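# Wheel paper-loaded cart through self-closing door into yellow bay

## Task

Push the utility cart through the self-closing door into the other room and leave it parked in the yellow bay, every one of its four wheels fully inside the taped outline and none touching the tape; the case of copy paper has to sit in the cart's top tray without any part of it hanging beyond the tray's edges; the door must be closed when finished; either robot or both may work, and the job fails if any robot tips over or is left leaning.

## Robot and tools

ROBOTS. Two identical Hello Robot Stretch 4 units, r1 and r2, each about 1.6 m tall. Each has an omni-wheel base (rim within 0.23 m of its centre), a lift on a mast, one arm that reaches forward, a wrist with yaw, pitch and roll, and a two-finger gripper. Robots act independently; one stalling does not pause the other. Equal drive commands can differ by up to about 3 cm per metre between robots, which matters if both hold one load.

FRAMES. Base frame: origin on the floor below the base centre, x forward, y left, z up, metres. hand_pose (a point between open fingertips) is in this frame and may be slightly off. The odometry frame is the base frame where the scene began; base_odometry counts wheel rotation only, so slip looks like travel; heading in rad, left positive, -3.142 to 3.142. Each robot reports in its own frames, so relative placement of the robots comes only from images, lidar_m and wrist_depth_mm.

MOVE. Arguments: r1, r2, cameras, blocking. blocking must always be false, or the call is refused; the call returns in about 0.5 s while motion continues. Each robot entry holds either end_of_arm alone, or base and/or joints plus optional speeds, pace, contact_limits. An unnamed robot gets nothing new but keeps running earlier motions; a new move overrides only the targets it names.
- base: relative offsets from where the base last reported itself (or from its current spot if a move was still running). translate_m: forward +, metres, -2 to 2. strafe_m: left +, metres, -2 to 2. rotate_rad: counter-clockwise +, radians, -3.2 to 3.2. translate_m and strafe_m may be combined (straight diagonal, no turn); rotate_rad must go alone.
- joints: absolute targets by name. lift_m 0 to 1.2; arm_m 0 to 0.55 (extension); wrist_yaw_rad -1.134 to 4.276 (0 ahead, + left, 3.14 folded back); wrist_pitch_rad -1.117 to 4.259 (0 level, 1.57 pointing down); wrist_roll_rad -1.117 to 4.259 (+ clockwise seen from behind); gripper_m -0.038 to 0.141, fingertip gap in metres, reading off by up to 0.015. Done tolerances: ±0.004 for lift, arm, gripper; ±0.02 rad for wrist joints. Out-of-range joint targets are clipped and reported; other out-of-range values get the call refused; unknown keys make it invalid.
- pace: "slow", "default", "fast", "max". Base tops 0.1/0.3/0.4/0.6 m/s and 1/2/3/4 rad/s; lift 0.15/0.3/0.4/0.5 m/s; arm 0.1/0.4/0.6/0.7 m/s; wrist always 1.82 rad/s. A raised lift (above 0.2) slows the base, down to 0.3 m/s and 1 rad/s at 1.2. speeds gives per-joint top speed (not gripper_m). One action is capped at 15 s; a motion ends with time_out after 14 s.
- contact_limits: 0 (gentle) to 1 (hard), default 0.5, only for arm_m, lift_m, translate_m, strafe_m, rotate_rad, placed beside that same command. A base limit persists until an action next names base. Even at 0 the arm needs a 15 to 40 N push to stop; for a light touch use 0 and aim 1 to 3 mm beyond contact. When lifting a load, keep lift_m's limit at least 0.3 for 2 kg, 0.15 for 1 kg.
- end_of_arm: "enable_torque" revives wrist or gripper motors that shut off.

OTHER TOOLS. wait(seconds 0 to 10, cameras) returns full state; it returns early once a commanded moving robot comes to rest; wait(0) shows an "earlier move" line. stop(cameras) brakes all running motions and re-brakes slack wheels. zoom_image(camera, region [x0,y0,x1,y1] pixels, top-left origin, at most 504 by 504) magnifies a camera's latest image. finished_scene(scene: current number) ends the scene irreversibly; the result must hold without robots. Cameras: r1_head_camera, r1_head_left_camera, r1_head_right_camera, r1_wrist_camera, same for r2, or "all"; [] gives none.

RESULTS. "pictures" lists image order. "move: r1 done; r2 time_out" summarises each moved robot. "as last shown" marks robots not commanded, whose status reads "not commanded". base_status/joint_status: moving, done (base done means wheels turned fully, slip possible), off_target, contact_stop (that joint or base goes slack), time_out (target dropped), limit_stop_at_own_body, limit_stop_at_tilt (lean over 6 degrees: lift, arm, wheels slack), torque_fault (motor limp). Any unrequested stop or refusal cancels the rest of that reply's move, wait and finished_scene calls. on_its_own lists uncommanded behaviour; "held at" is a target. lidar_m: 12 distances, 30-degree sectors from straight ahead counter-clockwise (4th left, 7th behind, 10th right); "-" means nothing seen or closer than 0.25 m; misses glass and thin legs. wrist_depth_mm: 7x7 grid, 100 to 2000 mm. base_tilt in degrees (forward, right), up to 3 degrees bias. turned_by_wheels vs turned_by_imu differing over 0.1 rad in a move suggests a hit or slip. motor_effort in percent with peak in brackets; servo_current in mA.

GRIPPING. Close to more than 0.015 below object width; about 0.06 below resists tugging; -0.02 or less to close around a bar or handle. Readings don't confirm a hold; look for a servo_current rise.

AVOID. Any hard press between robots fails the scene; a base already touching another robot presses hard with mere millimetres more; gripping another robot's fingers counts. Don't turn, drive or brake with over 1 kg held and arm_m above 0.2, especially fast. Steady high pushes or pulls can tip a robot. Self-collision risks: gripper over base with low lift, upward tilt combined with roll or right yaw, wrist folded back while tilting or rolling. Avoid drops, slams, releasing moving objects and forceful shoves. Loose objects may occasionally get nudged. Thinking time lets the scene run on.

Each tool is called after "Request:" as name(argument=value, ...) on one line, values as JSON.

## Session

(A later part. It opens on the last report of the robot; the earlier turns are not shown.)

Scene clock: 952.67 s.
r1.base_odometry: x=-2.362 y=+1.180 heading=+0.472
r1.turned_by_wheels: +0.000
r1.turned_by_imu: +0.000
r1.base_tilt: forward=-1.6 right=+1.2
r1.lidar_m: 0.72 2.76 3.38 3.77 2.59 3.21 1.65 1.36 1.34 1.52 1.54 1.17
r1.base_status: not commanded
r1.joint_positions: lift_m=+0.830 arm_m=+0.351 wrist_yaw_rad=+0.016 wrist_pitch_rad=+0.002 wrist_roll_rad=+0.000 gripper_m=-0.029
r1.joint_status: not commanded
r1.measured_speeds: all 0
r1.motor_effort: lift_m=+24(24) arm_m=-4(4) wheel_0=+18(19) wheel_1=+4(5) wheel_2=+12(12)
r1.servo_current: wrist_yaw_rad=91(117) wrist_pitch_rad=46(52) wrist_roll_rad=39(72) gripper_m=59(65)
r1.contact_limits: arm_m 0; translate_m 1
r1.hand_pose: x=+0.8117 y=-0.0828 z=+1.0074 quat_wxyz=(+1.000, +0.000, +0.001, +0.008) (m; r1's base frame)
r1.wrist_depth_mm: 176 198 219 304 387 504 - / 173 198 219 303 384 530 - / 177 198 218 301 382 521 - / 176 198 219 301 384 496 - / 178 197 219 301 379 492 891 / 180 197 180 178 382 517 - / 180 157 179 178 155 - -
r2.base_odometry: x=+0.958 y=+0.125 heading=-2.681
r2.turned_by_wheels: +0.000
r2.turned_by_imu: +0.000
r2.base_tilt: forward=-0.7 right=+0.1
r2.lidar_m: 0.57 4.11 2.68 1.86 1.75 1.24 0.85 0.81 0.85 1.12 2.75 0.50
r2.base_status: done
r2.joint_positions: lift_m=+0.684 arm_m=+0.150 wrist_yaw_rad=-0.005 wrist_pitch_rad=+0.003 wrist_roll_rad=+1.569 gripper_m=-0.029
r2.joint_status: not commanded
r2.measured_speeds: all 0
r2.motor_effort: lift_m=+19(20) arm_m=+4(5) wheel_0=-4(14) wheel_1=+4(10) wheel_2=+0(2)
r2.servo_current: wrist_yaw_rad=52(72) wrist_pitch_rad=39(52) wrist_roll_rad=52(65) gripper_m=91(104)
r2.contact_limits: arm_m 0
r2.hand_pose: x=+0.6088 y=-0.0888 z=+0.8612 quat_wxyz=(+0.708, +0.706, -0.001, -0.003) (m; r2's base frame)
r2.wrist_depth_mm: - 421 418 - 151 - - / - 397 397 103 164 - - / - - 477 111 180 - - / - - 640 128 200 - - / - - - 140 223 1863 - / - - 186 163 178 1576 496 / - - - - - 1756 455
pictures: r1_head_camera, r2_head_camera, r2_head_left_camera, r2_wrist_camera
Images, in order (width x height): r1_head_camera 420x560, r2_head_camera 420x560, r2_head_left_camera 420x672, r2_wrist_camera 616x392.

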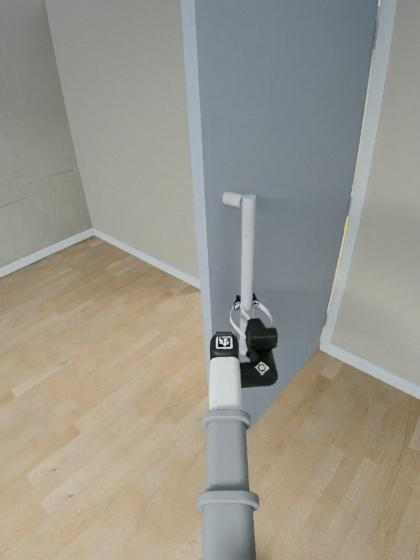

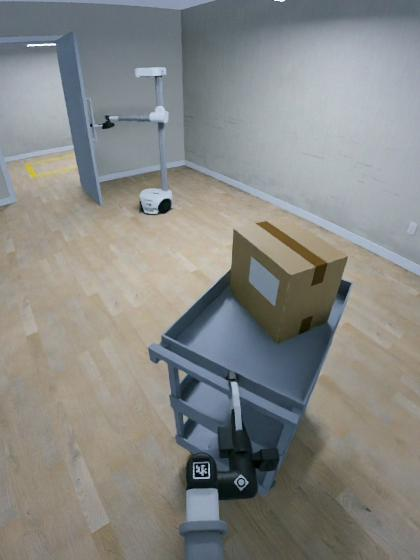

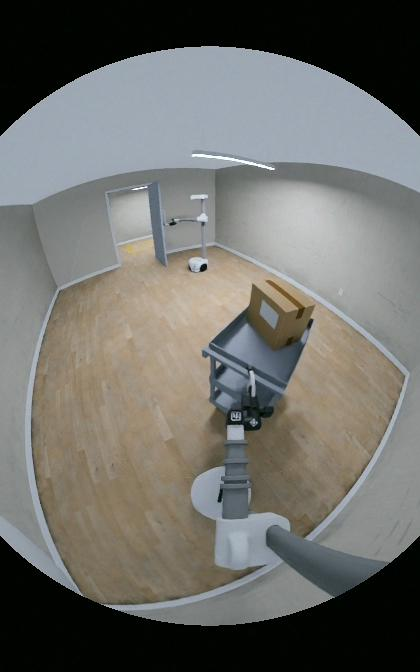

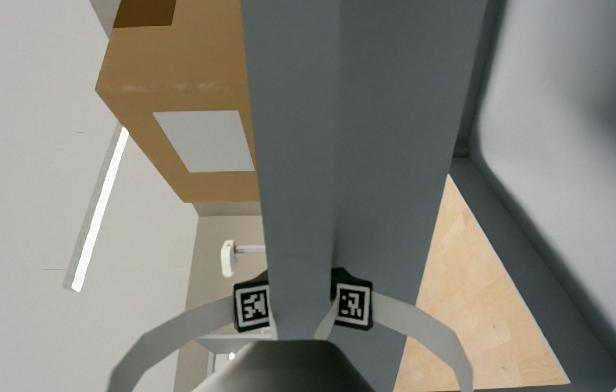

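Request:
move(blocking=false, r2={"base":{"rotate_rad":-0.35},"pace":"slow"}, cameras=[])

Request:
wait(seconds=3, cameras=[])

Request:
move(blocking=false, r2={"base":{"strafe_m":0.45},"pace":"slow"}, cameras=[])

Request:
wait(seconds=8, cameras=["r2_head_camera","r2_wrist_camera"])

Scene clock: 968.33 s.
move: r2 moving
r1: as last shown
r1.lidar_m: 0.70 2.77 3.37 3.75 2.57 3.22 1.68 1.37 1.34 1.52 1.55 1.17
r1.motor_effort: lift_m=+24(24) arm_m=-4(4) wheel_0=+18(19) wheel_1=+5(5) wheel_2=+12(12)
r1.servo_current: wrist_yaw_rad=98(98) wrist_pitch_rad=39(52) wrist_roll_rad=46(65) gripper_m=59(59)
r1.contact_limits: arm_m 0; translate_m 1
r1.wrist_depth_mm: 176 198 218 304 384 500 - / 173 198 219 304 387 530 - / 176 198 219 304 384 521 - / 177 198 219 301 382 492 - / 177 198 217 301 382 488 - / 180 197 180 178 384 521 - / 179 157 180 178 155 - -
r2.base_odometry: x=+0.957 y=+0.124 heading=-2.805
r2.turned_by_wheels: -0.124
r2.turned_by_imu: -0.119
r2.base_tilt: forward=-0.6 right=+0.1
r2.lidar_m: 0.58 0.70 3.08 1.95 1.77 1.46 0.91 0.80 0.81 1.00 2.00 0.53
r2.base_status: rotate_rad moving
r2.joint_positions: lift_m=+0.684 arm_m=+0.150 wrist_yaw_rad=+0.008 wrist_pitch_rad=+0.003 wrist_roll_rad=+1.569 gripper_m=-0.029
r2.joint_status: not commanded
r2.measured_speeds: translate_m=+0.000 strafe_m=+0.000 rotate_rad=-0.497 lift_m=+0.000 arm_m=+0.000 wrist_yaw_rad=+0.000 wrist_pitch_rad=+0.000 wrist_roll_rad=+0.000
r2.motor_effort: lift_m=+19(20) arm_m=+5(5) wheel_0=+11(15) wheel_1=+10(11) wheel_2=+15(15)
r2.servo_current: wrist_yaw_rad=59(59) wrist_pitch_rad=46(46) wrist_roll_rad=46(59) gripper_m=98(98)
r2.contact_limits: arm_m 0
r2.hand_pose: x=+0.6099 y=-0.0851 z=+0.8612 quat_wxyz=(+0.708, +0.706, +0.004, +0.002) (m; r2's base frame)
r2.wrist_depth_mm: - - 492 111 166 - - / - 452 433 119 178 - - / - 452 439 128 191 - - / - - 539 138 206 - - / - - - 150 224 - - / - - 187 167 179 1618 521 / - - - - 266 - 466
pictures: none
No camera images: "cameras" was empty.

Scene clock: 969.33 s.
earlier move: r2 done
r1.base_odometry: x=-2.362 y=+1.180 heading=+0.472
r1.turned_by_wheels: +0.000
r1.turned_by_imu: +0.000
r1.base_tilt: forward=-1.6 right=+1.2
r1.lidar_m: 0.72 2.77 3.36 3.75 2.62 3.22 1.64 1.37 1.35 1.49 1.54 1.19
r1.base_status: not commanded
r1.joint_positions: lift_m=+0.830 arm_m=+0.351 wrist_yaw_rad=+0.016 wrist_pitch_rad=+0.002 wrist_roll_rad=+0.000 gripper_m=-0.029
r1.joint_status: not commanded
r1.measured_speeds: all 0
r1.motor_effort: lift_m=+24(24) arm_m=-4(4) wheel_0=+18(19) wheel_1=+5(5) wheel_2=+12(12)
r1.servo_current: wrist_yaw_rad=91(104) wrist_pitch_rad=33(52) wrist_roll_rad=52(65) gripper_m=59(65)
r1.contact_limits: arm_m 0; translate_m 1
r1.hand_pose: x=+0.8117 y=-0.0828 z=+1.0074 quat_wxyz=(+1.000, +0.000, +0.001, +0.008) (m; r1's base frame)
r1.wrist_depth_mm: 177 198 219 303 384 500 - / 173 198 218 303 384 530 - / 177 198 218 304 384 521 - / 177 198 219 303 382 488 - / 177 197 218 301 384 492 891 / 180 196 180 178 384 525 - / 179 157 179 178 155 - -
r2.base_odometry: x=+0.958 y=+0.124 heading=-3.031
r2.turned_by_wheels: -0.225
r2.turned_by_imu: -0.219
r2.base_tilt: forward=-0.7 right=+0.0
r2.lidar_m: 0.52 0.54 4.63 2.21 1.76 1.78 1.04 0.82 0.81 0.89 1.36 0.56
r2.base_status: done
r2.joint_positions: lift_m=+0.684 arm_m=+0.150 wrist_yaw_rad=-0.001 wrist_pitch_rad=+0.003 wrist_roll_rad=+1.569 gripper_m=-0.029
r2.joint_status: not commanded
r2.measured_speeds: all 0
r2.motor_effort: lift_m=+19(20) arm_m=+5(5) wheel_0=+4(15) wheel_1=+4(11) wheel_2=+1(17)
r2.servo_current: wrist_yaw_rad=52(59) wrist_pitch_rad=39(52) wrist_roll_rad=46(59) gripper_m=98(98)
r2.contact_limits: arm_m 0
r2.hand_pose: x=+0.6092 y=-0.0876 z=+0.8612 quat_wxyz=(+0.708, +0.706, +0.001, -0.001) (m; r2's base frame)
r2.wrist_depth_mm: - - - 181 243 250 251 / - - - 180 241 1661 1182 / - - - 178 238 809 - / - - 521 235 236 831 - / - - 469 175 235 - - / - - 186 172 178 - - / - - 559 - 230 - -
wait: 1.00 of 3 s (r2 has come to rest)
pictures: none
No camera images: "cameras" was empty.

Scene clock: 969.83 s.
move: r2 moving
r1: as last shown
r1.lidar_m: 0.74 2.73 3.36 3.73 2.62 3.22 1.63 1.36 1.36 1.52 1.54 1.18
r1.servo_current: wrist_yaw_rad=111(111) wrist_pitch_rad=46(46) wrist_roll_rad=46(59) gripper_m=52(59)
r1.contact_limits: arm_m 0; translate_m 1
r1.wrist_depth_mm: 177 198 219 304 384 500 - / 173 198 219 303 384 525 - / 176 198 219 303 384 521 - / 177 198 219 303 382 496 - / 177 198 218 301 379 492 891 / 180 197 180 178 379 517 - / 179 158 180 178 155 - -
r2.base_odometry: x=+0.959 y=+0.110 heading=-3.031
r2.turned_by_wheels: +0.000
r2.turned_by_imu: +0.000
r2.base_tilt: forward=-0.7 right=+0.1
r2.lidar_m: 0.53 0.55 4.61 2.25 1.76 1.76 1.04 0.82 0.82 0.90 1.38 0.59
r2.base_status: strafe_m moving
r2.joint_positions: lift_m=+0.684 arm_m=+0.150 wrist_yaw_rad=-0.001 wrist_pitch_rad=+0.003 wrist_roll_rad=+1.569 gripper_m=-0.029
r2.joint_status: not commanded
r2.measured_speeds: translate_m=+0.001 strafe_m=+0.057 rotate_rad=-0.003 lift_m=+0.000 arm_m=+0.000 wrist_yaw_rad=+0.000 wrist_pitch_rad=+0.000 wrist_roll_rad=+0.000
r2.motor_effort: lift_m=+19(20) arm_m=+5(5) wheel_0=-8(12) wheel_1=+8(9) wheel_2=-1(1)
r2.servo_current: wrist_yaw_rad=46(59) wrist_pitch_rad=46(46) wrist_roll_rad=52(59) gripper_m=91(98)
r2.contact_limits: arm_m 0
r2.hand_pose: x=+0.6092 y=-0.0876 z=+0.8612 quat_wxyz=(+0.708, +0.706, +0.001, -0.001) (m; r2's base frame)
r2.wrist_depth_mm: - - - 181 243 249 250 / - - - 179 241 1661 1160 / - - - 178 238 820 - / - - 521 235 236 831 - / - - 473 175 234 - - / - - 186 172 178 - - / - - 559 - 229 - -
pictures: none
No camera images: "cameras" was empty.

Scene clock: 974.97 s.
earlier move: r2 done
r1.base_odometry: x=-2.362 y=+1.180 heading=+0.472
r1.turned_by_wheels: +0.000
r1.turned_by_imu: +0.000
r1.base_tilt: forward=-1.6 right=+1.2
r1.lidar_m: 0.74 2.74 3.37 3.56 2.61 3.21 1.68 1.36 1.36 1.52 1.54 1.18
r1.base_status: not commanded
r1.joint_positions: lift_m=+0.830 arm_m=+0.351 wrist_yaw_rad=+0.016 wrist_pitch_rad=+0.002 wrist_roll_rad=+0.000 gripper_m=-0.029
r1.joint_status: not commanded
r1.measured_speeds: all 0
r1.motor_effort: lift_m=+24(24) arm_m=-4(4) wheel_0=+18(19) wheel_1=+5(5) wheel_2=+12(12)
r1.servo_current: wrist_yaw_rad=78(124) wrist_pitch_rad=46(59) wrist_roll_rad=46(65) gripper_m=52(65)
r1.contact_limits: arm_m 0; translate_m 1
r1.hand_pose: x=+0.8117 y=-0.0828 z=+1.0074 quat_wxyz=(+1.000, +0.000, +0.001, +0.008) (m; r1's base frame)
r1.wrist_depth_mm: 177 198 218 303 389 504 - / 173 198 219 303 384 530 - / 176 198 218 304 384 530 - / 177 198 219 301 384 496 - / 177 197 218 303 382 496 891 / 181 196 180 178 379 521 - / 179 157 180 177 155 - -
r2.base_odometry: x=+1.007 y=-0.323 heading=-3.031
r2.turned_by_wheels: +0.000
r2.turned_by_imu: +0.000
r2.base_tilt: forward=-0.7 right=+0.0
r2.lidar_m: 0.56 3.41 3.97 1.91 1.50 1.50 1.49 1.18 1.15 1.28 1.98 0.49
r2.base_status: done
r2.joint_positions: lift_m=+0.684 arm_m=+0.150 wrist_yaw_rad=-0.005 wrist_pitch_rad=+0.003 wrist_roll_rad=+1.569 gripper_m=-0.029
r2.joint_status: not commanded
r2.measured_speeds: all 0
r2.motor_effort: lift_m=+19(20) arm_m=+4(5) wheel_0=-4(14) wheel_1=+3(9) wheel_2=-1(2)
r2.servo_current: wrist_yaw_rad=46(65) wrist_pitch_rad=39(52) wrist_roll_rad=52(59) gripper_m=91(104)
r2.contact_limits: arm_m 0
r2.hand_pose: x=+0.6088 y=-0.0888 z=+0.8612 quat_wxyz=(+0.708, +0.706, -0.001, -0.003) (m; r2's base frame)
r2.wrist_depth_mm: - 404 404 - 147 - - / - 387 384 102 161 - - / - - 484 108 178 - - / - - - 125 198 - - / - - - 138 223 1756 - / - - 186 159 179 1618 504 / - - - - - 1708 1205
wait: 5.13 of 8 s (r2 has come to rest)
pictures: r2_head_camera, r2_wrist_camera
Images, in order (width x height): r2_head_camera 420x560, r2_wrist_camera 616x392.

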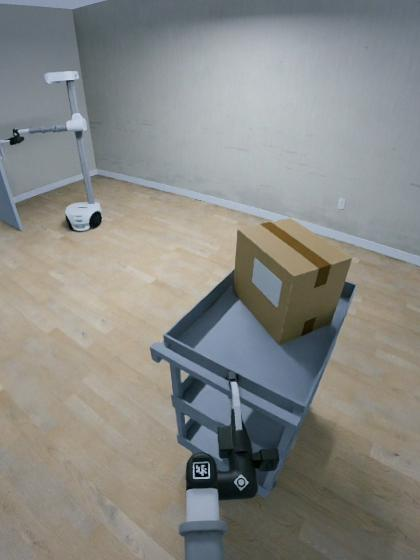

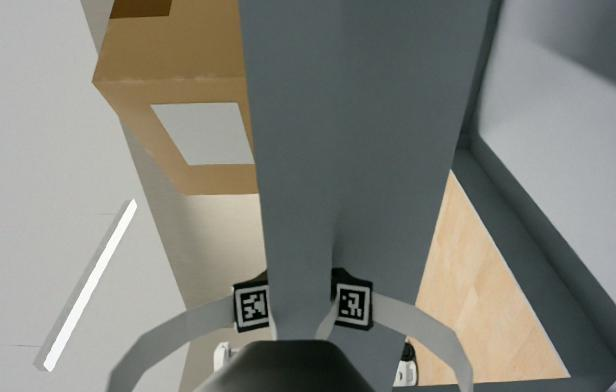

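Request:
move(blocking=false, r2={"base":{"rotate_rad":-0.45},"pace":"slow"}, cameras=[])

Request:
wait(seconds=4, cameras=[])

Request:
move(blocking=false, r2={"base":{"strafe_m":0.58},"pace":"slow"}, cameras=[])

Request:
wait(seconds=9, cameras=["r2_head_camera"])

Scene clock: 994.03 s.
move: r2 moving
r1: as last shown
r1.lidar_m: 0.72 2.74 3.36 3.59 2.61 3.24 1.65 1.35 1.36 1.50 1.55 1.17
r1.motor_effort: lift_m=+24(24) arm_m=-4(4) wheel_0=+19(19) wheel_1=+4(5) wheel_2=+12(12)
r1.servo_current: wrist_yaw_rad=104(111) wrist_pitch_rad=39(46) wrist_roll_rad=46(59) gripper_m=52(65)
r1.contact_limits: arm_m 0; translate_m 1
r1.wrist_depth_mm: 176 198 219 303 389 500 - / 173 198 219 304 387 530 - / 176 199 219 303 384 521 - / 177 198 218 303 384 492 - / 177 198 219 303 382 492 878 / 181 197 180 177 382 521 - / 179 157 180 177 155 - -
r2.base_odometry: x=+1.007 y=-0.323 heading=+3.128
r2.turned_by_wheels: -0.124
r2.turned_by_imu: -0.119
r2.base_tilt: forward=-0.7 right=+0.0
r2.lidar_m: 0.58 3.40 4.64 2.12 1.53 1.49 1.56 1.23 1.17 1.22 1.68 0.52
r2.base_status: rotate_rad moving
r2.joint_positions: lift_m=+0.684 arm_m=+0.150 wrist_yaw_rad=+0.008 wrist_pitch_rad=+0.003 wrist_roll_rad=+1.569 gripper_m=-0.029
r2.joint_status: not commanded
r2.measured_speeds: translate_m=+0.000 strafe_m=-0.001 rotate_rad=-0.491 lift_m=+0.000 arm_m=+0.000 wrist_yaw_rad=+0.000 wrist_pitch_rad=+0.000 wrist_roll_rad=+0.000
r2.motor_effort: lift_m=+19(20) arm_m=+5(5) wheel_0=+12(14) wheel_1=+9(10) wheel_2=+14(15)
r2.servo_current: wrist_yaw_rad=59(59) wrist_pitch_rad=39(46) wrist_roll_rad=46(59) gripper_m=91(98)
r2.contact_limits: arm_m 0
r2.hand_pose: x=+0.6099 y=-0.0850 z=+0.8612 quat_wxyz=(+0.708, +0.706, +0.004, +0.002) (m; r2's base frame)
r2.wrist_depth_mm: - - 473 106 163 - - / - 430 418 117 175 - - / - 459 445 124 188 - - / - - 554 135 204 - - / - - - 147 223 - - / - - 190 166 179 1618 508 / - - - - - - 473
pictures: none
No camera images: "cameras" was empty.

Scene clock: 995.17 s.
earlier move: r2 done
r1.base_odometry: x=-2.362 y=+1.180 heading=+0.472
r1.turned_by_wheels: +0.000
r1.turned_by_imu: +0.000
r1.base_tilt: forward=-1.6 right=+1.2
r1.lidar_m: 0.72 2.75 3.36 3.59 2.65 3.24 1.66 1.37 1.35 1.50 1.55 1.21
r1.base_status: not commanded
r1.joint_positions: lift_m=+0.830 arm_m=+0.351 wrist_yaw_rad=+0.016 wrist_pitch_rad=+0.002 wrist_roll_rad=+0.000 gripper_m=-0.029
r1.joint_status: not commanded
r1.measured_speeds: all 0
r1.motor_effort: lift_m=+24(24) arm_m=-4(4) wheel_0=+18(19) wheel_1=+5(5) wheel_2=+12(12)
r1.servo_current: wrist_yaw_rad=91(111) wrist_pitch_rad=46(46) wrist_roll_rad=33(65) gripper_m=59(65)
r1.contact_limits: arm_m 0; translate_m 1
r1.hand_pose: x=+0.8117 y=-0.0828 z=+1.0074 quat_wxyz=(+1.000, +0.000, +0.001, +0.008) (m; r1's base frame)
r1.wrist_depth_mm: 176 198 218 303 384 500 - / 173 198 217 301 384 525 - / 176 198 218 304 384 530 - / 176 198 218 301 384 496 - / 177 198 219 303 379 492 - / 180 196 180 178 379 521 - / 179 157 180 178 155 - -
r2.base_odometry: x=+1.007 y=-0.323 heading=+2.803
r2.turned_by_wheels: -0.325
r2.turned_by_imu: -0.316
r2.base_tilt: forward=-0.7 right=+0.1
r2.lidar_m: 0.50 0.50 3.44 3.32 1.80 1.50 1.50 1.42 1.17 1.17 1.35 0.60
r2.base_status: done
r2.joint_positions: lift_m=+0.684 arm_m=+0.150 wrist_yaw_rad=-0.003 wrist_pitch_rad=+0.003 wrist_roll_rad=+1.569 gripper_m=-0.029
r2.joint_status: not commanded
r2.measured_speeds: all 0
r2.motor_effort: lift_m=+19(20) arm_m=+5(5) wheel_0=+4(14) wheel_1=+6(10) wheel_2=+2(16)
r2.servo_current: wrist_yaw_rad=46(65) wrist_pitch_rad=46(46) wrist_roll_rad=46(59) gripper_m=85(98)
r2.contact_limits: arm_m 0
r2.hand_pose: x=+0.6090 y=-0.0882 z=+0.8612 quat_wxyz=(+0.708, +0.706, +0.000, -0.002) (m; r2's base frame)
r2.wrist_depth_mm: - - - 230 283 1366 1060 / - - - 206 271 1499 1098 / - - - 197 257 1708 535 / - - - 187 247 842 - / - - 477 181 237 831 - / - - 186 172 179 - - / - - 492 - 220 - -
wait: 1.13 of 4 s (r2 has come to rest)
pictures: none
No camera images: "cameras" was empty.

Scene clock: 995.67 s.
move: r2 moving
r1: as last shown
r1.lidar_m: 0.72 2.75 3.34 3.58 2.61 3.22 1.65 1.35 1.35 1.48 1.56 1.20
r1.servo_current: wrist_yaw_rad=98(98) wrist_pitch_rad=39(46) wrist_roll_rad=39(52) gripper_m=59(65)
r1.contact_limits: arm_m 0; translate_m 1
r1.wrist_depth_mm: 176 197 218 304 387 500 - / 173 198 218 304 384 525 - / 176 198 219 303 382 525 - / 177 198 218 301 382 492 - / 178 197 218 301 379 492 891 / 180 198 180 178 382 525 - / 178 157 179 177 155 - -
r2.base_odometry: x=+1.003 y=-0.336 heading=+2.803
r2.turned_by_wheels: +0.000
r2.turned_by_imu: +0.000
r2.base_tilt: forward=-0.7 right=+0.0
r2.lidar_m: 0.51 0.52 3.41 3.31 1.80 1.49 1.47 1.45 1.17 1.19 1.34 0.58
r2.base_status: strafe_m moving
r2.joint_positions: lift_m=+0.684 arm_m=+0.150 wrist_yaw_rad=-0.003 wrist_pitch_rad=+0.003 wrist_roll_rad=+1.569 gripper_m=-0.029
r2.joint_status: not commanded
r2.measured_speeds: translate_m=-0.001 strafe_m=+0.056 rotate_rad=+0.003 lift_m=+0.000 arm_m=+0.000 wrist_yaw_rad=+0.000 wrist_pitch_rad=+0.000 wrist_roll_rad=+0.000
r2.motor_effort: lift_m=+19(20) arm_m=+5(5) wheel_0=-6(9) wheel_1=+8(10) wheel_2=-1(2)
r2.servo_current: wrist_yaw_rad=52(65) wrist_pitch_rad=39(46) wrist_roll_rad=39(52) gripper_m=85(98)
r2.contact_limits: arm_m 0
r2.hand_pose: x=+0.6090 y=-0.0882 z=+0.8612 quat_wxyz=(+0.708, +0.706, +0.000, -0.002) (m; r2's base frame)
r2.wrist_depth_mm: - - - 230 278 1366 1060 / - - - 204 271 1464 1138 / - - - 193 257 1756 500 / - - - 186 247 820 - / - - 466 181 237 831 - / - - 186 172 179 - - / - - 496 - 221 - -
pictures: none
No camera images: "cameras" was empty.

Scene clock: 1002.10 s.
earlier move: r2 done
r1.base_odometry: x=-2.362 y=+1.180 heading=+0.472
r1.turned_by_wheels: +0.000
r1.turned_by_imu: +0.000
r1.base_tilt: forward=-1.6 right=+1.2
r1.lidar_m: 0.72 2.75 3.36 2.98 2.56 3.21 1.64 1.37 1.37 1.52 1.53 1.21
r1.base_status: not commanded
r1.joint_positions: lift_m=+0.830 arm_m=+0.351 wrist_yaw_rad=+0.016 wrist_pitch_rad=+0.002 wrist_roll_rad=+0.000 gripper_m=-0.029
r1.joint_status: not commanded
r1.measured_speeds: all 0
r1.motor_effort: lift_m=+24(24) arm_m=-4(4) wheel_0=+19(19) wheel_1=+4(5) wheel_2=+12(12)
r1.servo_current: wrist_yaw_rad=85(117) wrist_pitch_rad=46(59) wrist_roll_rad=52(72) gripper_m=65(72)
r1.contact_limits: arm_m 0; translate_m 1
r1.hand_pose: x=+0.8117 y=-0.0828 z=+1.0074 quat_wxyz=(+1.000, +0.000, +0.001, +0.008) (m; r1's base frame)
r1.wrist_depth_mm: 176 198 218 304 384 504 - / 173 198 219 304 382 530 - / 177 198 219 301 382 525 - / 176 198 219 303 382 496 - / 177 198 219 303 382 496 878 / 181 196 179 177 377 521 - / 179 157 180 178 155 - -
r2.base_odometry: x=+0.815 y=-0.869 heading=+2.803
r2.turned_by_wheels: +0.000
r2.turned_by_imu: -0.001
r2.base_tilt: forward=-0.7 right=+0.1
r2.lidar_m: 0.58 3.01 3.31 3.09 1.69 1.37 1.34 1.57 1.74 1.73 1.95 0.46
r2.base_status: done
r2.joint_positions: lift_m=+0.684 arm_m=+0.150 wrist_yaw_rad=-0.004 wrist_pitch_rad=+0.003 wrist_roll_rad=+1.569 gripper_m=-0.029
r2.joint_status: not commanded
r2.measured_speeds: all 0
r2.motor_effort: lift_m=+19(20) arm_m=+4(5) wheel_0=-5(14) wheel_1=+2(10) wheel_2=-1(3)
r2.servo_current: wrist_yaw_rad=52(65) wrist_pitch_rad=39(52) wrist_roll_rad=46(59) gripper_m=91(98)
r2.contact_limits: arm_m 0
r2.hand_pose: x=+0.6089 y=-0.0887 z=+0.8612 quat_wxyz=(+0.708, +0.706, -0.001, -0.003) (m; r2's base frame)
r2.wrist_depth_mm: - 384 384 - 144 - - / - 392 399 - 158 - - / - - 512 106 175 - - / - - - 116 196 - - / - - - 135 222 1708 - / - - 186 161 179 1618 488 / - - - - 375 - 436
wait: 6.43 of 9 s (r2 has come to rest)
pictures: r2_head_camera
Images, in order (width x height): r2_head_camera 420x560.

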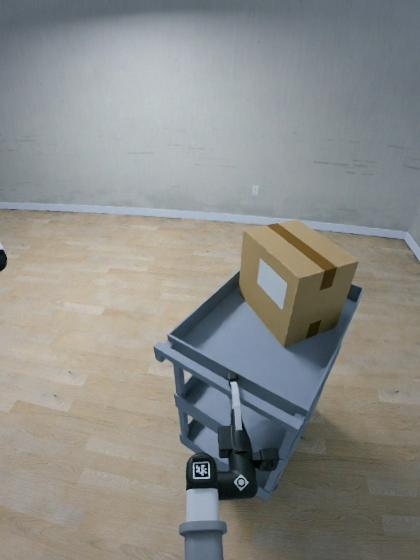

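Request:
move(blocking=false, r2={"base":{"translate_m":-0.42},"pace":"slow"}, cameras=[])

Request:
wait(seconds=8, cameras=["r2_head_camera"])

Scene clock: 1009.60 s.
move: r2 moving
r1: as last shown
r1.lidar_m: 0.72 2.77 3.37 2.98 2.56 3.21 1.66 1.34 1.34 1.53 1.57 1.17
r1.motor_effort: lift_m=+24(24) arm_m=-4(4) wheel_0=+18(19) wheel_1=+4(5) wheel_2=+12(12)
r1.servo_current: wrist_yaw_rad=72(111) wrist_pitch_rad=39(52) wrist_roll_rad=52(65) gripper_m=52(65)
r1.contact_limits: arm_m 0; translate_m 1
r1.wrist_depth_mm: 177 197 218 303 389 500 - / 173 198 218 303 387 521 - / 177 198 217 301 379 521 - / 177 197 218 303 382 492 - / 177 198 217 303 384 496 - / 180 197 180 177 382 521 - / 179 157 180 177 156 - -
r2.base_odometry: x=+0.826 y=-0.874 heading=+2.802
r2.turned_by_wheels: +0.000
r2.turned_by_imu: +0.000
r2.base_tilt: forward=-0.6 right=+0.1
r2.lidar_m: 0.60 3.01 3.34 3.05 1.65 1.34 1.29 1.54 1.72 1.73 1.99 0.48
r2.base_status: translate_m moving
r2.joint_positions: lift_m=+0.684 arm_m=+0.150 wrist_yaw_rad=-0.003 wrist_pitch_rad=+0.003 wrist_roll_rad=+1.569 gripper_m=-0.029
r2.joint_status: not commanded
r2.measured_speeds: translate_m=-0.050 strafe_m=+0.000 rotate_rad=+0.000 lift_m=+0.000 arm_m=+0.000 wrist_yaw_rad=+0.001 wrist_pitch_rad=+0.000 wrist_roll_rad=+0.000
r2.motor_effort: lift_m=+19(20) arm_m=+4(5) wheel_0=-8(15) wheel_1=-8(9) wheel_2=+10(12)
r2.servo_current: wrist_yaw_rad=52(52) wrist_pitch_rad=46(46) wrist_roll_rad=39(59) gripper_m=98(98)
r2.contact_limits: arm_m 0
r2.hand_pose: x=+0.6089 y=-0.0884 z=+0.8612 quat_wxyz=(+0.708, +0.706, +0.000, -0.002) (m; r2's base frame)
r2.wrist_depth_mm: - 384 382 - 144 - - / - 394 402 - 158 - - / - - 512 106 175 - - / - - - 117 196 - - / - - - 135 223 1756 - / - - 185 161 179 1618 488 / - - - - 373 - 436
pictures: none
No camera images: "cameras" was empty.

Scene clock: 1014.57 s.
earlier move: r2 done
r1.base_odometry: x=-2.362 y=+1.180 heading=+0.472
r1.turned_by_wheels: +0.000
r1.turned_by_imu: +0.000
r1.base_tilt: forward=-1.6 right=+1.2
r1.lidar_m: 0.73 2.75 3.36 2.85 2.69 3.20 1.67 1.37 1.34 1.52 1.55 1.21
r1.base_status: not commanded
r1.joint_positions: lift_m=+0.830 arm_m=+0.351 wrist_yaw_rad=+0.016 wrist_pitch_rad=+0.002 wrist_roll_rad=+0.000 gripper_m=-0.029
r1.joint_status: not commanded
r1.measured_speeds: all 0
r1.motor_effort: lift_m=+24(24) arm_m=-4(4) wheel_0=+18(19) wheel_1=+4(5) wheel_2=+12(12)
r1.servo_current: wrist_yaw_rad=98(117) wrist_pitch_rad=39(52) wrist_roll_rad=46(72) gripper_m=52(65)
r1.contact_limits: arm_m 0; translate_m 1
r1.hand_pose: x=+0.8117 y=-0.0828 z=+1.0074 quat_wxyz=(+1.000, +0.000, +0.001, +0.008) (m; r1's base frame)
r1.wrist_depth_mm: 176 198 219 303 387 500 - / 172 198 218 303 387 530 - / 177 198 219 303 384 525 - / 176 198 219 301 379 492 - / 177 198 217 300 377 488 - / 180 196 180 178 382 521 - / 179 157 180 177 156 - -
r2.base_odometry: x=+1.211 y=-1.009 heading=+2.803
r2.turned_by_wheels: +0.001
r2.turned_by_imu: +0.002
r2.base_tilt: forward=-0.7 right=+0.0
r2.lidar_m: 0.58 3.35 3.67 2.17 1.12 0.95 0.93 1.10 1.62 1.65 1.87 0.51
r2.base_status: done
r2.joint_positions: lift_m=+0.684 arm_m=+0.150 wrist_yaw_rad=+0.002 wrist_pitch_rad=+0.003 wrist_roll_rad=+1.569 gripper_m=-0.029
r2.joint_status: not commanded
r2.measured_speeds: all 0
r2.motor_effort: lift_m=+19(20) arm_m=+4(5) wheel_0=-2(15) wheel_1=-4(9) wheel_2=+8(13)
r2.servo_current: wrist_yaw_rad=46(65) wrist_pitch_rad=46(52) wrist_roll_rad=59(59) gripper_m=91(98)
r2.contact_limits: arm_m 0
r2.hand_pose: x=+0.6094 y=-0.0868 z=+0.8612 quat_wxyz=(+0.708, +0.706, +0.002, +0.000) (m; r2's base frame)
r2.wrist_depth_mm: - - 473 112 167 - - / - 433 418 122 179 - - / - 466 445 129 191 - - / - - 559 139 206 - - / - - - 151 224 - - / - - 186 169 180 1618 504 / - - - - 266 - 466
wait: 4.97 of 8 s (r2 has come to rest)
pictures: r2_head_camera
Images, in order (width x height): r2_head_camera 420x560.

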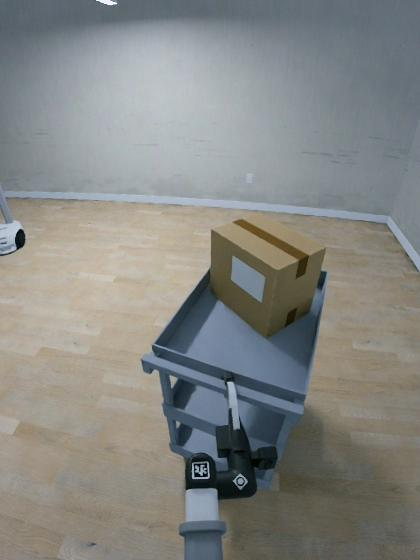

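Request:
move(blocking=false, r2={"base":{"rotate_rad":-0.48},"pace":"slow"}, cameras=[])

Request:
wait(seconds=4, cameras=[])

Request:
move(blocking=false, r2={"base":{"strafe_m":0.60},"pace":"slow"}, cameras=[])

Request:
wait(seconds=9, cameras=["r2_head_camera"])

Scene clock: 1021.23 s.
move: r2 moving
r1: as last shown
r1.lidar_m: 0.69 2.76 3.35 2.86 2.70 3.23 1.65 1.37 1.37 1.51 1.56 1.17
r1.motor_effort: lift_m=+24(24) arm_m=-4(4) wheel_0=+18(19) wheel_1=+5(5) wheel_2=+12(12)
r1.servo_current: wrist_yaw_rad=91(111) wrist_pitch_rad=39(46) wrist_roll_rad=52(52) gripper_m=59(59)
r1.contact_limits: arm_m 0; translate_m 1
r1.wrist_depth_mm: 177 198 219 304 387 500 - / 172 198 219 304 384 535 - / 177 198 219 306 384 530 - / 177 199 219 303 387 496 - / 178 197 217 303 382 488 891 / 180 197 179 177 379 525 - / 179 158 180 178 155 - -
r2.base_odometry: x=+1.211 y=-1.009 heading=+2.679
r2.turned_by_wheels: -0.124
r2.turned_by_imu: -0.120
r2.base_tilt: forward=-0.6 right=+0.0
r2.lidar_m: 0.57 0.63 3.52 2.87 1.30 0.97 0.93 1.03 1.54 1.64 1.74 0.54
r2.base_status: rotate_rad moving
r2.joint_positions: lift_m=+0.684 arm_m=+0.150 wrist_yaw_rad=+0.010 wrist_pitch_rad=+0.003 wrist_roll_rad=+1.569 gripper_m=-0.029
r2.joint_status: not commanded
r2.measured_speeds: translate_m=+0.000 strafe_m=-0.001 rotate_rad=-0.493 lift_m=+0.000 arm_m=+0.000 wrist_yaw_rad=+0.000 wrist_pitch_rad=+0.000 wrist_roll_rad=+0.000
r2.motor_effort: lift_m=+19(20) arm_m=+6(6) wheel_0=+14(18) wheel_1=+10(11) wheel_2=+14(15)
r2.servo_current: wrist_yaw_rad=65(65) wrist_pitch_rad=46(46) wrist_roll_rad=46(52) gripper_m=98(98)
r2.contact_limits: arm_m 0
r2.hand_pose: x=+0.6100 y=-0.0846 z=+0.8612 quat_wxyz=(+0.708, +0.706, +0.004, +0.002) (m; r2's base frame)
r2.wrist_depth_mm: - - - 139 194 1397 - / - - 530 145 202 768 - / - 480 439 150 209 - - / - - 480 157 218 831 - / - - 574 166 229 - - / - - 186 171 180 - - / - - - - - - 504
pictures: none
No camera images: "cameras" was empty.

Scene clock: 1022.40 s.
earlier move: r2 done
r1.base_odometry: x=-2.362 y=+1.180 heading=+0.472
r1.turned_by_wheels: +0.000
r1.turned_by_imu: +0.000
r1.base_tilt: forward=-1.6 right=+1.2
r1.lidar_m: 0.72 2.74 3.37 3.11 2.76 3.22 1.68 1.34 1.33 1.52 1.56 1.14
r1.base_status: not commanded
r1.joint_positions: lift_m=+0.830 arm_m=+0.351 wrist_yaw_rad=+0.016 wrist_pitch_rad=+0.002 wrist_roll_rad=+0.000 gripper_m=-0.029
r1.joint_status: not commanded
r1.measured_speeds: all 0
r1.motor_effort: lift_m=+24(24) arm_m=-4(4) wheel_0=+18(19) wheel_1=+5(5) wheel_2=+12(12)
r1.servo_current: wrist_yaw_rad=91(111) wrist_pitch_rad=33(46) wrist_roll_rad=39(72) gripper_m=59(65)
r1.contact_limits: arm_m 0; translate_m 1
r1.hand_pose: x=+0.8117 y=-0.0828 z=+1.0074 quat_wxyz=(+1.000, +0.000, +0.001, +0.008) (m; r1's base frame)
r1.wrist_depth_mm: 177 197 218 304 389 504 - / 173 198 218 303 384 521 - / 177 198 219 303 384 525 - / 177 198 219 301 384 496 - / 177 197 218 301 384 492 891 / 181 197 179 178 379 525 - / 179 157 180 177 155 - -
r2.base_odometry: x=+1.211 y=-1.009 heading=+2.324
r2.turned_by_wheels: -0.355
r2.turned_by_imu: -0.345
r2.base_tilt: forward=-0.7 right=+0.1
r2.lidar_m: 0.45 0.44 3.32 3.74 1.98 1.12 0.93 0.92 1.15 1.66 1.65 0.64
r2.base_status: done
r2.joint_positions: lift_m=+0.684 arm_m=+0.150 wrist_yaw_rad=-0.001 wrist_pitch_rad=+0.003 wrist_roll_rad=+1.569 gripper_m=-0.029
r2.joint_status: not commanded
r2.measured_speeds: all 0
r2.motor_effort: lift_m=+19(20) arm_m=+4(6) wheel_0=+1(18) wheel_1=+4(11) wheel_2=+4(15)
r2.servo_current: wrist_yaw_rad=52(72) wrist_pitch_rad=39(46) wrist_roll_rad=59(59) gripper_m=91(98)
r2.contact_limits: arm_m 0
r2.hand_pose: x=+0.6092 y=-0.0877 z=+0.8612 quat_wxyz=(+0.708, +0.706, +0.001, -0.001) (m; r2's base frame)
r2.wrist_depth_mm: - - - 271 - 1708 1182 / - - - 294 325 332 1060 / - - - 223 294 1708 1255 / - - - 204 264 1756 530 / - - - 187 245 778 - / - - 185 171 179 - - / - - 449 - 213 - -
wait: 1.17 of 4 s (r2 has come to rest)
pictures: none
No camera images: "cameras" was empty.

Scene clock: 1022.90 s.
move: r2 moving
r1: as last shown
r1.lidar_m: 0.72 2.74 3.37 3.09 2.74 3.20 1.68 1.36 1.35 1.48 1.54 1.21
r1.motor_effort: lift_m=+24(24) arm_m=-4(4) wheel_0=+18(18) wheel_1=+5(5) wheel_2=+12(12)
r1.servo_current: wrist_yaw_rad=91(104) wrist_pitch_rad=39(46) wrist_roll_rad=52(72) gripper_m=52(59)
r1.contact_limits: arm_m 0; translate_m 1
r1.wrist_depth_mm: 176 198 218 304 384 500 - / 173 198 220 303 387 530 - / 177 198 218 303 382 521 - / 177 198 218 303 382 496 - / 177 197 217 301 379 496 - / 180 198 179 177 384 521 - / 179 157 179 177 155 - -
r2.base_odometry: x=+1.200 y=-1.019 heading=+2.324
r2.turned_by_wheels: +0.000
r2.turned_by_imu: +0.000
r2.base_tilt: forward=-0.7 right=+0.1
r2.lidar_m: 0.46 0.53 3.32 3.76 1.99 1.11 0.92 0.93 1.13 1.65 1.65 0.61
r2.base_status: strafe_m moving
r2.joint_positions: lift_m=+0.684 arm_m=+0.150 wrist_yaw_rad=-0.001 wrist_pitch_rad=+0.003 wrist_roll_rad=+1.569 gripper_m=-0.029
r2.joint_status: not commanded
r2.measured_speeds: translate_m=-0.001 strafe_m=+0.056 rotate_rad=+0.004 lift_m=+0.000 arm_m=+0.000 wrist_yaw_rad=-0.002 wrist_pitch_rad=+0.000 wrist_roll_rad=+0.000
r2.motor_effort: lift_m=+19(20) arm_m=+4(4) wheel_0=-10(11) wheel_1=+7(9) wheel_2=+0(5)
r2.servo_current: wrist_yaw_rad=46(52) wrist_pitch_rad=46(46) wrist_roll_rad=52(52) gripper_m=85(104)
r2.contact_limits: arm_m 0
r2.hand_pose: x=+0.6092 y=-0.0878 z=+0.8612 quat_wxyz=(+0.708, +0.706, +0.001, -0.001) (m; r2's base frame)
r2.wrist_depth_mm: - - - 267 - 1661 1182 / - - - 293 325 332 332 / - - - 221 294 1756 1229 / - - - 203 265 1708 535 / - - - 187 244 778 - / - - 185 170 180 - - / - - 445 - 213 - -
pictures: none
No camera images: "cameras" was empty.

Scene clock: 1029.53 s.
earlier move: r2 done
r1.base_odometry: x=-2.362 y=+1.180 heading=+0.472
r1.turned_by_wheels: +0.000
r1.turned_by_imu: +0.000
r1.base_tilt: forward=-1.6 right=+1.2
r1.lidar_m: 0.72 2.77 3.36 2.59 2.57 3.22 1.66 1.36 1.37 1.51 1.55 1.19
r1.base_status: not commanded
r1.joint_positions: lift_m=+0.830 arm_m=+0.351 wrist_yaw_rad=+0.016 wrist_pitch_rad=+0.002 wrist_roll_rad=+0.000 gripper_m=-0.029
r1.joint_status: not commanded
r1.measured_speeds: all 0
r1.motor_effort: lift_m=+24(24) arm_m=-4(4) wheel_0=+18(19) wheel_1=+5(5) wheel_2=+12(12)
r1.servo_current: wrist_yaw_rad=98(117) wrist_pitch_rad=39(52) wrist_roll_rad=26(72) gripper_m=59(65)
r1.contact_limits: arm_m 0; translate_m 1
r1.hand_pose: x=+0.8117 y=-0.0828 z=+1.0074 quat_wxyz=(+1.000, +0.000, +0.001, +0.008) (m; r1's base frame)
r1.wrist_depth_mm: 177 198 218 303 387 504 - / 173 198 219 304 384 525 - / 177 198 219 301 384 521 - / 177 198 218 303 379 492 - / 177 198 217 303 382 496 891 / 181 197 180 177 382 525 - / 179 157 179 178 155 - -
r2.base_odometry: x=+0.773 y=-1.419 heading=+2.323
r2.turned_by_wheels: +0.000
r2.turned_by_imu: -0.001
r2.base_tilt: forward=-0.6 right=+0.1
r2.lidar_m: 0.58 3.62 2.83 3.43 2.32 1.32 1.10 1.09 1.26 2.23 2.22 0.52
r2.base_status: done
r2.joint_positions: lift_m=+0.684 arm_m=+0.150 wrist_yaw_rad=-0.005 wrist_pitch_rad=+0.003 wrist_roll_rad=+1.569 gripper_m=-0.029
r2.joint_status: not commanded
r2.measured_speeds: all 0
r2.motor_effort: lift_m=+20(20) arm_m=+4(4) wheel_0=-5(13) wheel_1=+3(9) wheel_2=+0(5)
r2.servo_current: wrist_yaw_rad=46(72) wrist_pitch_rad=39(52) wrist_roll_rad=52(59) gripper_m=98(104)
r2.contact_limits: arm_m 0
r2.hand_pose: x=+0.6088 y=-0.0890 z=+0.8612 quat_wxyz=(+0.708, +0.706, -0.001, -0.003) (m; r2's base frame)
r2.wrist_depth_mm: - - 504 122 177 - - / - 459 433 126 185 - - / - 477 445 135 196 - - / - - 539 145 211 - - / - - - 155 226 - - / - - 184 170 172 1618 504 / - - - - - 1756 469
wait: 6.63 of 9 s (r2 has come to rest)
pictures: r2_head_camera
Images, in order (width x height): r2_head_camera 420x560.

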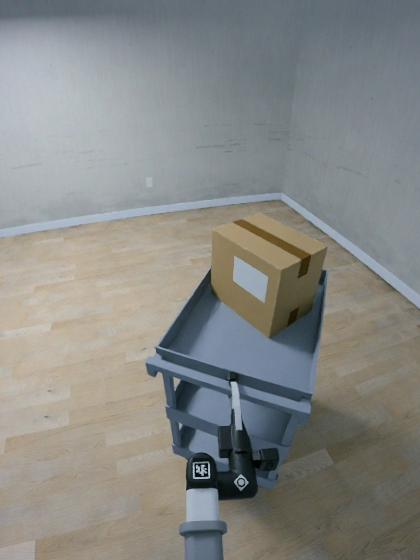

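Request:
move(blocking=false, r2={"base":{"rotate_rad":-0.45},"pace":"slow"}, cameras=[])

Request:
wait(seconds=4, cameras=[])

Request:
move(blocking=false, r2={"base":{"strafe_m":0.60},"pace":"slow"}, cameras=[])

Request:
wait(seconds=9, cameras=["r2_head_camera","r1_head_left_camera"])

Scene clock: 1063.37 s.
move: r2 moving
r1: as last shown
r1.base_tilt: forward=-1.6 right=+1.3
r1.lidar_m: 0.70 2.78 3.35 2.63 2.62 3.20 1.68 1.33 1.35 1.51 1.55 1.17
r1.motor_effort: lift_m=+24(24) arm_m=-4(4) wheel_0=+18(19) wheel_1=+4(5) wheel_2=+12(12)
r1.servo_current: wrist_yaw_rad=85(111) wrist_pitch_rad=33(52) wrist_roll_rad=39(52) gripper_m=59(59)
r1.contact_limits: arm_m 0; translate_m 1
r1.wrist_depth_mm: 176 198 218 303 387 508 - / 173 198 220 303 387 525 - / 177 198 218 303 382 535 - / 177 198 219 301 382 492 - / 177 198 217 300 382 492 891 / 180 197 180 178 379 525 - / 179 157 180 177 155 - -
r2.base_odometry: x=+0.773 y=-1.419 heading=+2.200
r2.turned_by_wheels: -0.124
r2.turned_by_imu: -0.119
r2.base_tilt: forward=-0.7 right=+0.0
r2.lidar_m: 0.57 0.66 2.83 3.10 2.98 1.42 1.11 1.10 1.18 1.94 2.22 0.57
r2.base_status: rotate_rad moving
r2.joint_positions: lift_m=+0.684 arm_m=+0.150 wrist_yaw_rad=+0.008 wrist_pitch_rad=+0.003 wrist_roll_rad=+1.569 gripper_m=-0.029
r2.joint_status: not commanded
r2.measured_speeds: translate_m=-0.001 strafe_m=-0.001 rotate_rad=-0.491 lift_m=+0.000 arm_m=+0.000 wrist_yaw_rad=+0.000 wrist_pitch_rad=+0.000 wrist_roll_rad=+0.000
r2.motor_effort: lift_m=+20(20) arm_m=+3(4) wheel_0=+10(16) wheel_1=+8(10) wheel_2=+15(16)
r2.servo_current: wrist_yaw_rad=52(59) wrist_pitch_rad=39(46) wrist_roll_rad=46(59) gripper_m=91(98)
r2.contact_limits: arm_m 0
r2.hand_pose: x=+0.6100 y=-0.0851 z=+0.8612 quat_wxyz=(+0.708, +0.706, +0.004, +0.002) (m; r2's base frame)
r2.wrist_depth_mm: - - - 139 194 1366 - / - - 521 145 202 759 - / - 469 452 150 209 - - / - - 492 157 218 842 - / - - 574 166 229 - - / - - 186 172 180 1921 - / - - - - - - 492
pictures: none
No camera images: "cameras" was empty.

Scene clock: 1064.50 s.
earlier move: r2 done
r1.base_odometry: x=-2.362 y=+1.180 heading=+0.472
r1.turned_by_wheels: +0.000
r1.turned_by_imu: +0.000
r1.base_tilt: forward=-1.6 right=+1.2
r1.lidar_m: 0.72 2.74 3.37 2.78 2.65 3.21 1.66 1.36 1.36 1.52 1.54 1.18
r1.base_status: not commanded
r1.joint_positions: lift_m=+0.830 arm_m=+0.351 wrist_yaw_rad=+0.016 wrist_pitch_rad=+0.002 wrist_roll_rad=+0.000 gripper_m=-0.029
r1.joint_status: not commanded
r1.measured_speeds: all 0
r1.motor_effort: lift_m=+24(24) arm_m=-4(4) wheel_0=+18(19) wheel_1=+5(5) wheel_2=+12(12)
r1.servo_current: wrist_yaw_rad=85(111) wrist_pitch_rad=46(52) wrist_roll_rad=59(59) gripper_m=52(65)
r1.contact_limits: arm_m 0; translate_m 1
r1.hand_pose: x=+0.8117 y=-0.0828 z=+1.0074 quat_wxyz=(+1.000, +0.000, +0.001, +0.008) (m; r1's base frame)
r1.wrist_depth_mm: 176 197 219 304 387 500 - / 173 198 218 304 384 525 - / 177 198 219 301 382 530 - / 176 198 218 301 384 492 - / 177 197 217 301 382 492 878 / 180 197 180 178 382 525 - / 179 157 180 178 156 - -
r2.base_odometry: x=+0.773 y=-1.419 heading=+1.874
r2.turned_by_wheels: -0.326
r2.turned_by_imu: -0.316
r2.base_tilt: forward=-0.7 right=+0.1
r2.lidar_m: 0.45 0.53 3.64 2.84 3.58 2.05 1.23 1.09 1.11 1.33 2.21 0.63
r2.base_status: done
r2.joint_positions: lift_m=+0.684 arm_m=+0.150 wrist_yaw_rad=-0.004 wrist_pitch_rad=+0.003 wrist_roll_rad=+1.569 gripper_m=-0.029
r2.joint_status: not commanded
r2.measured_speeds: all 0
r2.motor_effort: lift_m=+19(20) arm_m=+5(5) wheel_0=+1(16) wheel_1=+4(10) wheel_2=+2(16)
r2.servo_current: wrist_yaw_rad=52(72) wrist_pitch_rad=39(46) wrist_roll_rad=52(59) gripper_m=91(98)
r2.contact_limits: arm_m 0
r2.hand_pose: x=+0.6089 y=-0.0884 z=+0.8612 quat_wxyz=(+0.708, +0.706, +0.000, -0.002) (m; r2's base frame)
r2.wrist_depth_mm: - - - 260 - 1661 1182 / - - - 297 314 329 329 / - - - 216 287 1756 1160 / - - - 200 260 1808 - / - - 640 187 243 842 - / - 466 186 169 179 - - / - - 459 - 215 - -
wait: 1.13 of 4 s (r2 has come to rest)
pictures: none
No camera images: "cameras" was empty.

Scene clock: 1065.00 s.
move: r2 moving
r1: as last shown
r1.base_tilt: forward=-1.6 right=+1.3
r1.lidar_m: 0.73 2.77 3.34 2.76 2.64 3.21 1.66 1.35 1.35 1.51 1.56 1.18
r1.motor_effort: lift_m=+24(24) arm_m=-4(4) wheel_0=+18(19) wheel_1=+4(5) wheel_2=+12(12)
r1.servo_current: wrist_yaw_rad=91(111) wrist_pitch_rad=39(52) wrist_roll_rad=39(72) gripper_m=59(59)
r1.contact_limits: arm_m 0; translate_m 1
r1.wrist_depth_mm: 176 198 219 303 387 508 - / 173 198 219 303 384 525 - / 177 198 219 303 387 525 - / 176 198 219 300 384 496 - / 177 198 217 301 384 492 - / 180 196 179 178 379 521 - / 179 157 179 178 155 - -
r2.base_odometry: x=+0.759 y=-1.423 heading=+1.874
r2.turned_by_wheels: +0.000
r2.turned_by_imu: -0.001
r2.base_tilt: forward=-0.7 right=+0.0
r2.lidar_m: 0.48 0.51 3.62 2.82 3.58 2.07 1.26 1.09 1.13 1.32 2.23 0.60
r2.base_status: strafe_m moving
r2.joint_positions: lift_m=+0.684 arm_m=+0.150 wrist_yaw_rad=-0.004 wrist_pitch_rad=+0.003 wrist_roll_rad=+1.569 gripper_m=-0.029
r2.joint_status: not commanded
r2.measured_speeds: translate_m=+0.001 strafe_m=+0.057 rotate_rad=-0.003 lift_m=+0.000 arm_m=+0.000 wrist_yaw_rad=+0.000 wrist_pitch_rad=+0.000 wrist_roll_rad=+0.000
r2.motor_effort: lift_m=+20(20) arm_m=+5(5) wheel_0=-11(11) wheel_1=+8(9) wheel_2=+0(2)
r2.servo_current: wrist_yaw_rad=59(59) wrist_pitch_rad=39(46) wrist_roll_rad=46(59) gripper_m=91(98)
r2.contact_limits: arm_m 0
r2.hand_pose: x=+0.6089 y=-0.0884 z=+0.8612 quat_wxyz=(+0.708, +0.706, +0.000, -0.002) (m; r2's base frame)
r2.wrist_depth_mm: - - - 258 - 1661 1160 / - - - 235 317 324 324 / - - - 215 285 1708 1182 / - - - 200 260 1921 - / - - 621 186 242 831 - / - 455 186 169 179 - - / - - 455 - 216 - -
pictures: none
No camera images: "cameras" was empty.

Scene clock: 1071.63 s.
earlier move: r2 done
r1.base_odometry: x=-2.362 y=+1.180 heading=+0.472
r1.turned_by_wheels: +0.000
r1.turned_by_imu: +0.000
r1.base_tilt: forward=-1.6 right=+1.2
r1.lidar_m: 0.73 2.75 3.36 2.22 2.29 3.21 1.63 1.35 1.33 1.52 1.55 1.21
r1.base_status: not commanded
r1.joint_positions: lift_m=+0.830 arm_m=+0.351 wrist_yaw_rad=+0.016 wrist_pitch_rad=+0.002 wrist_roll_rad=+0.000 gripper_m=-0.029
r1.joint_status: not commanded
r1.measured_speeds: all 0
r1.motor_effort: lift_m=+24(24) arm_m=-4(4) wheel_0=+18(19) wheel_1=+4(5) wheel_2=+12(12)
r1.servo_current: wrist_yaw_rad=98(117) wrist_pitch_rad=46(52) wrist_roll_rad=46(72) gripper_m=52(72)
r1.contact_limits: arm_m 0; translate_m 1
r1.hand_pose: x=+0.8117 y=-0.0828 z=+1.0074 quat_wxyz=(+1.000, +0.000, +0.001, +0.008) (m; r1's base frame)
r1.wrist_depth_mm: 176 198 219 303 387 504 - / 173 198 219 301 384 530 - / 176 198 219 303 384 521 - / 176 198 219 303 382 496 - / 177 197 218 301 382 492 - / 181 196 180 178 382 525 - / 180 158 180 177 155 - -
r2.base_odometry: x=+0.200 y=-1.598 heading=+1.874
r2.turned_by_wheels: +0.000
r2.turned_by_imu: -0.001
r2.base_tilt: forward=-0.6 right=+0.1
r2.lidar_m: 0.59 3.22 3.26 2.24 3.05 2.78 1.71 1.51 1.52 1.84 2.67 0.51
r2.base_status: done
r2.joint_positions: lift_m=+0.684 arm_m=+0.150 wrist_yaw_rad=-0.006 wrist_pitch_rad=+0.003 wrist_roll_rad=+1.569 gripper_m=-0.029
r2.joint_status: not commanded
r2.measured_speeds: all 0
r2.motor_effort: lift_m=+19(20) arm_m=+5(5) wheel_0=-5(14) wheel_1=+4(9) wheel_2=+0(2)
r2.servo_current: wrist_yaw_rad=46(72) wrist_pitch_rad=46(46) wrist_roll_rad=46(59) gripper_m=91(98)
r2.contact_limits: arm_m 0
r2.hand_pose: x=+0.6087 y=-0.0892 z=+0.8612 quat_wxyz=(+0.708, +0.706, -0.001, -0.003) (m; r2's base frame)
r2.wrist_depth_mm: - - 508 124 178 - - / - 462 436 129 188 - - / - 455 445 138 202 - - / - - 535 147 214 - - / - - - 158 226 - - / - - 185 170 179 1618 500 / - - - - 258 1756 466
wait: 6.63 of 9 s (r2 has come to rest)
pictures: r1_head_left_camera, r2_head_camera
Images, in order (width x height): r1_head_left_camera 420x672, r2_head_camera 420x560.

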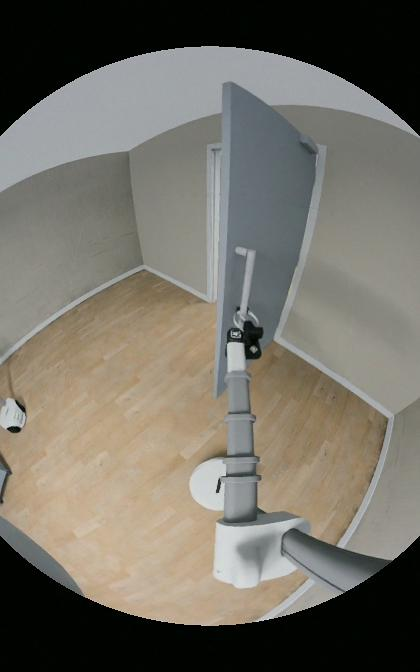

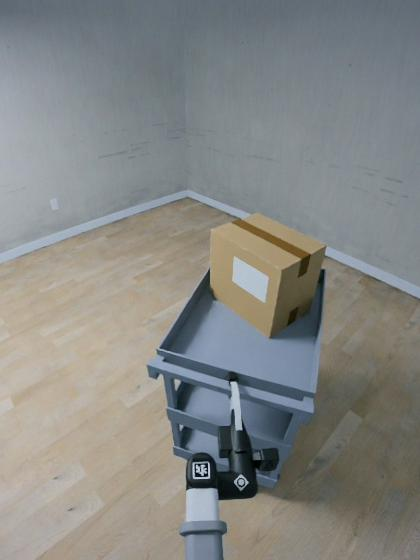

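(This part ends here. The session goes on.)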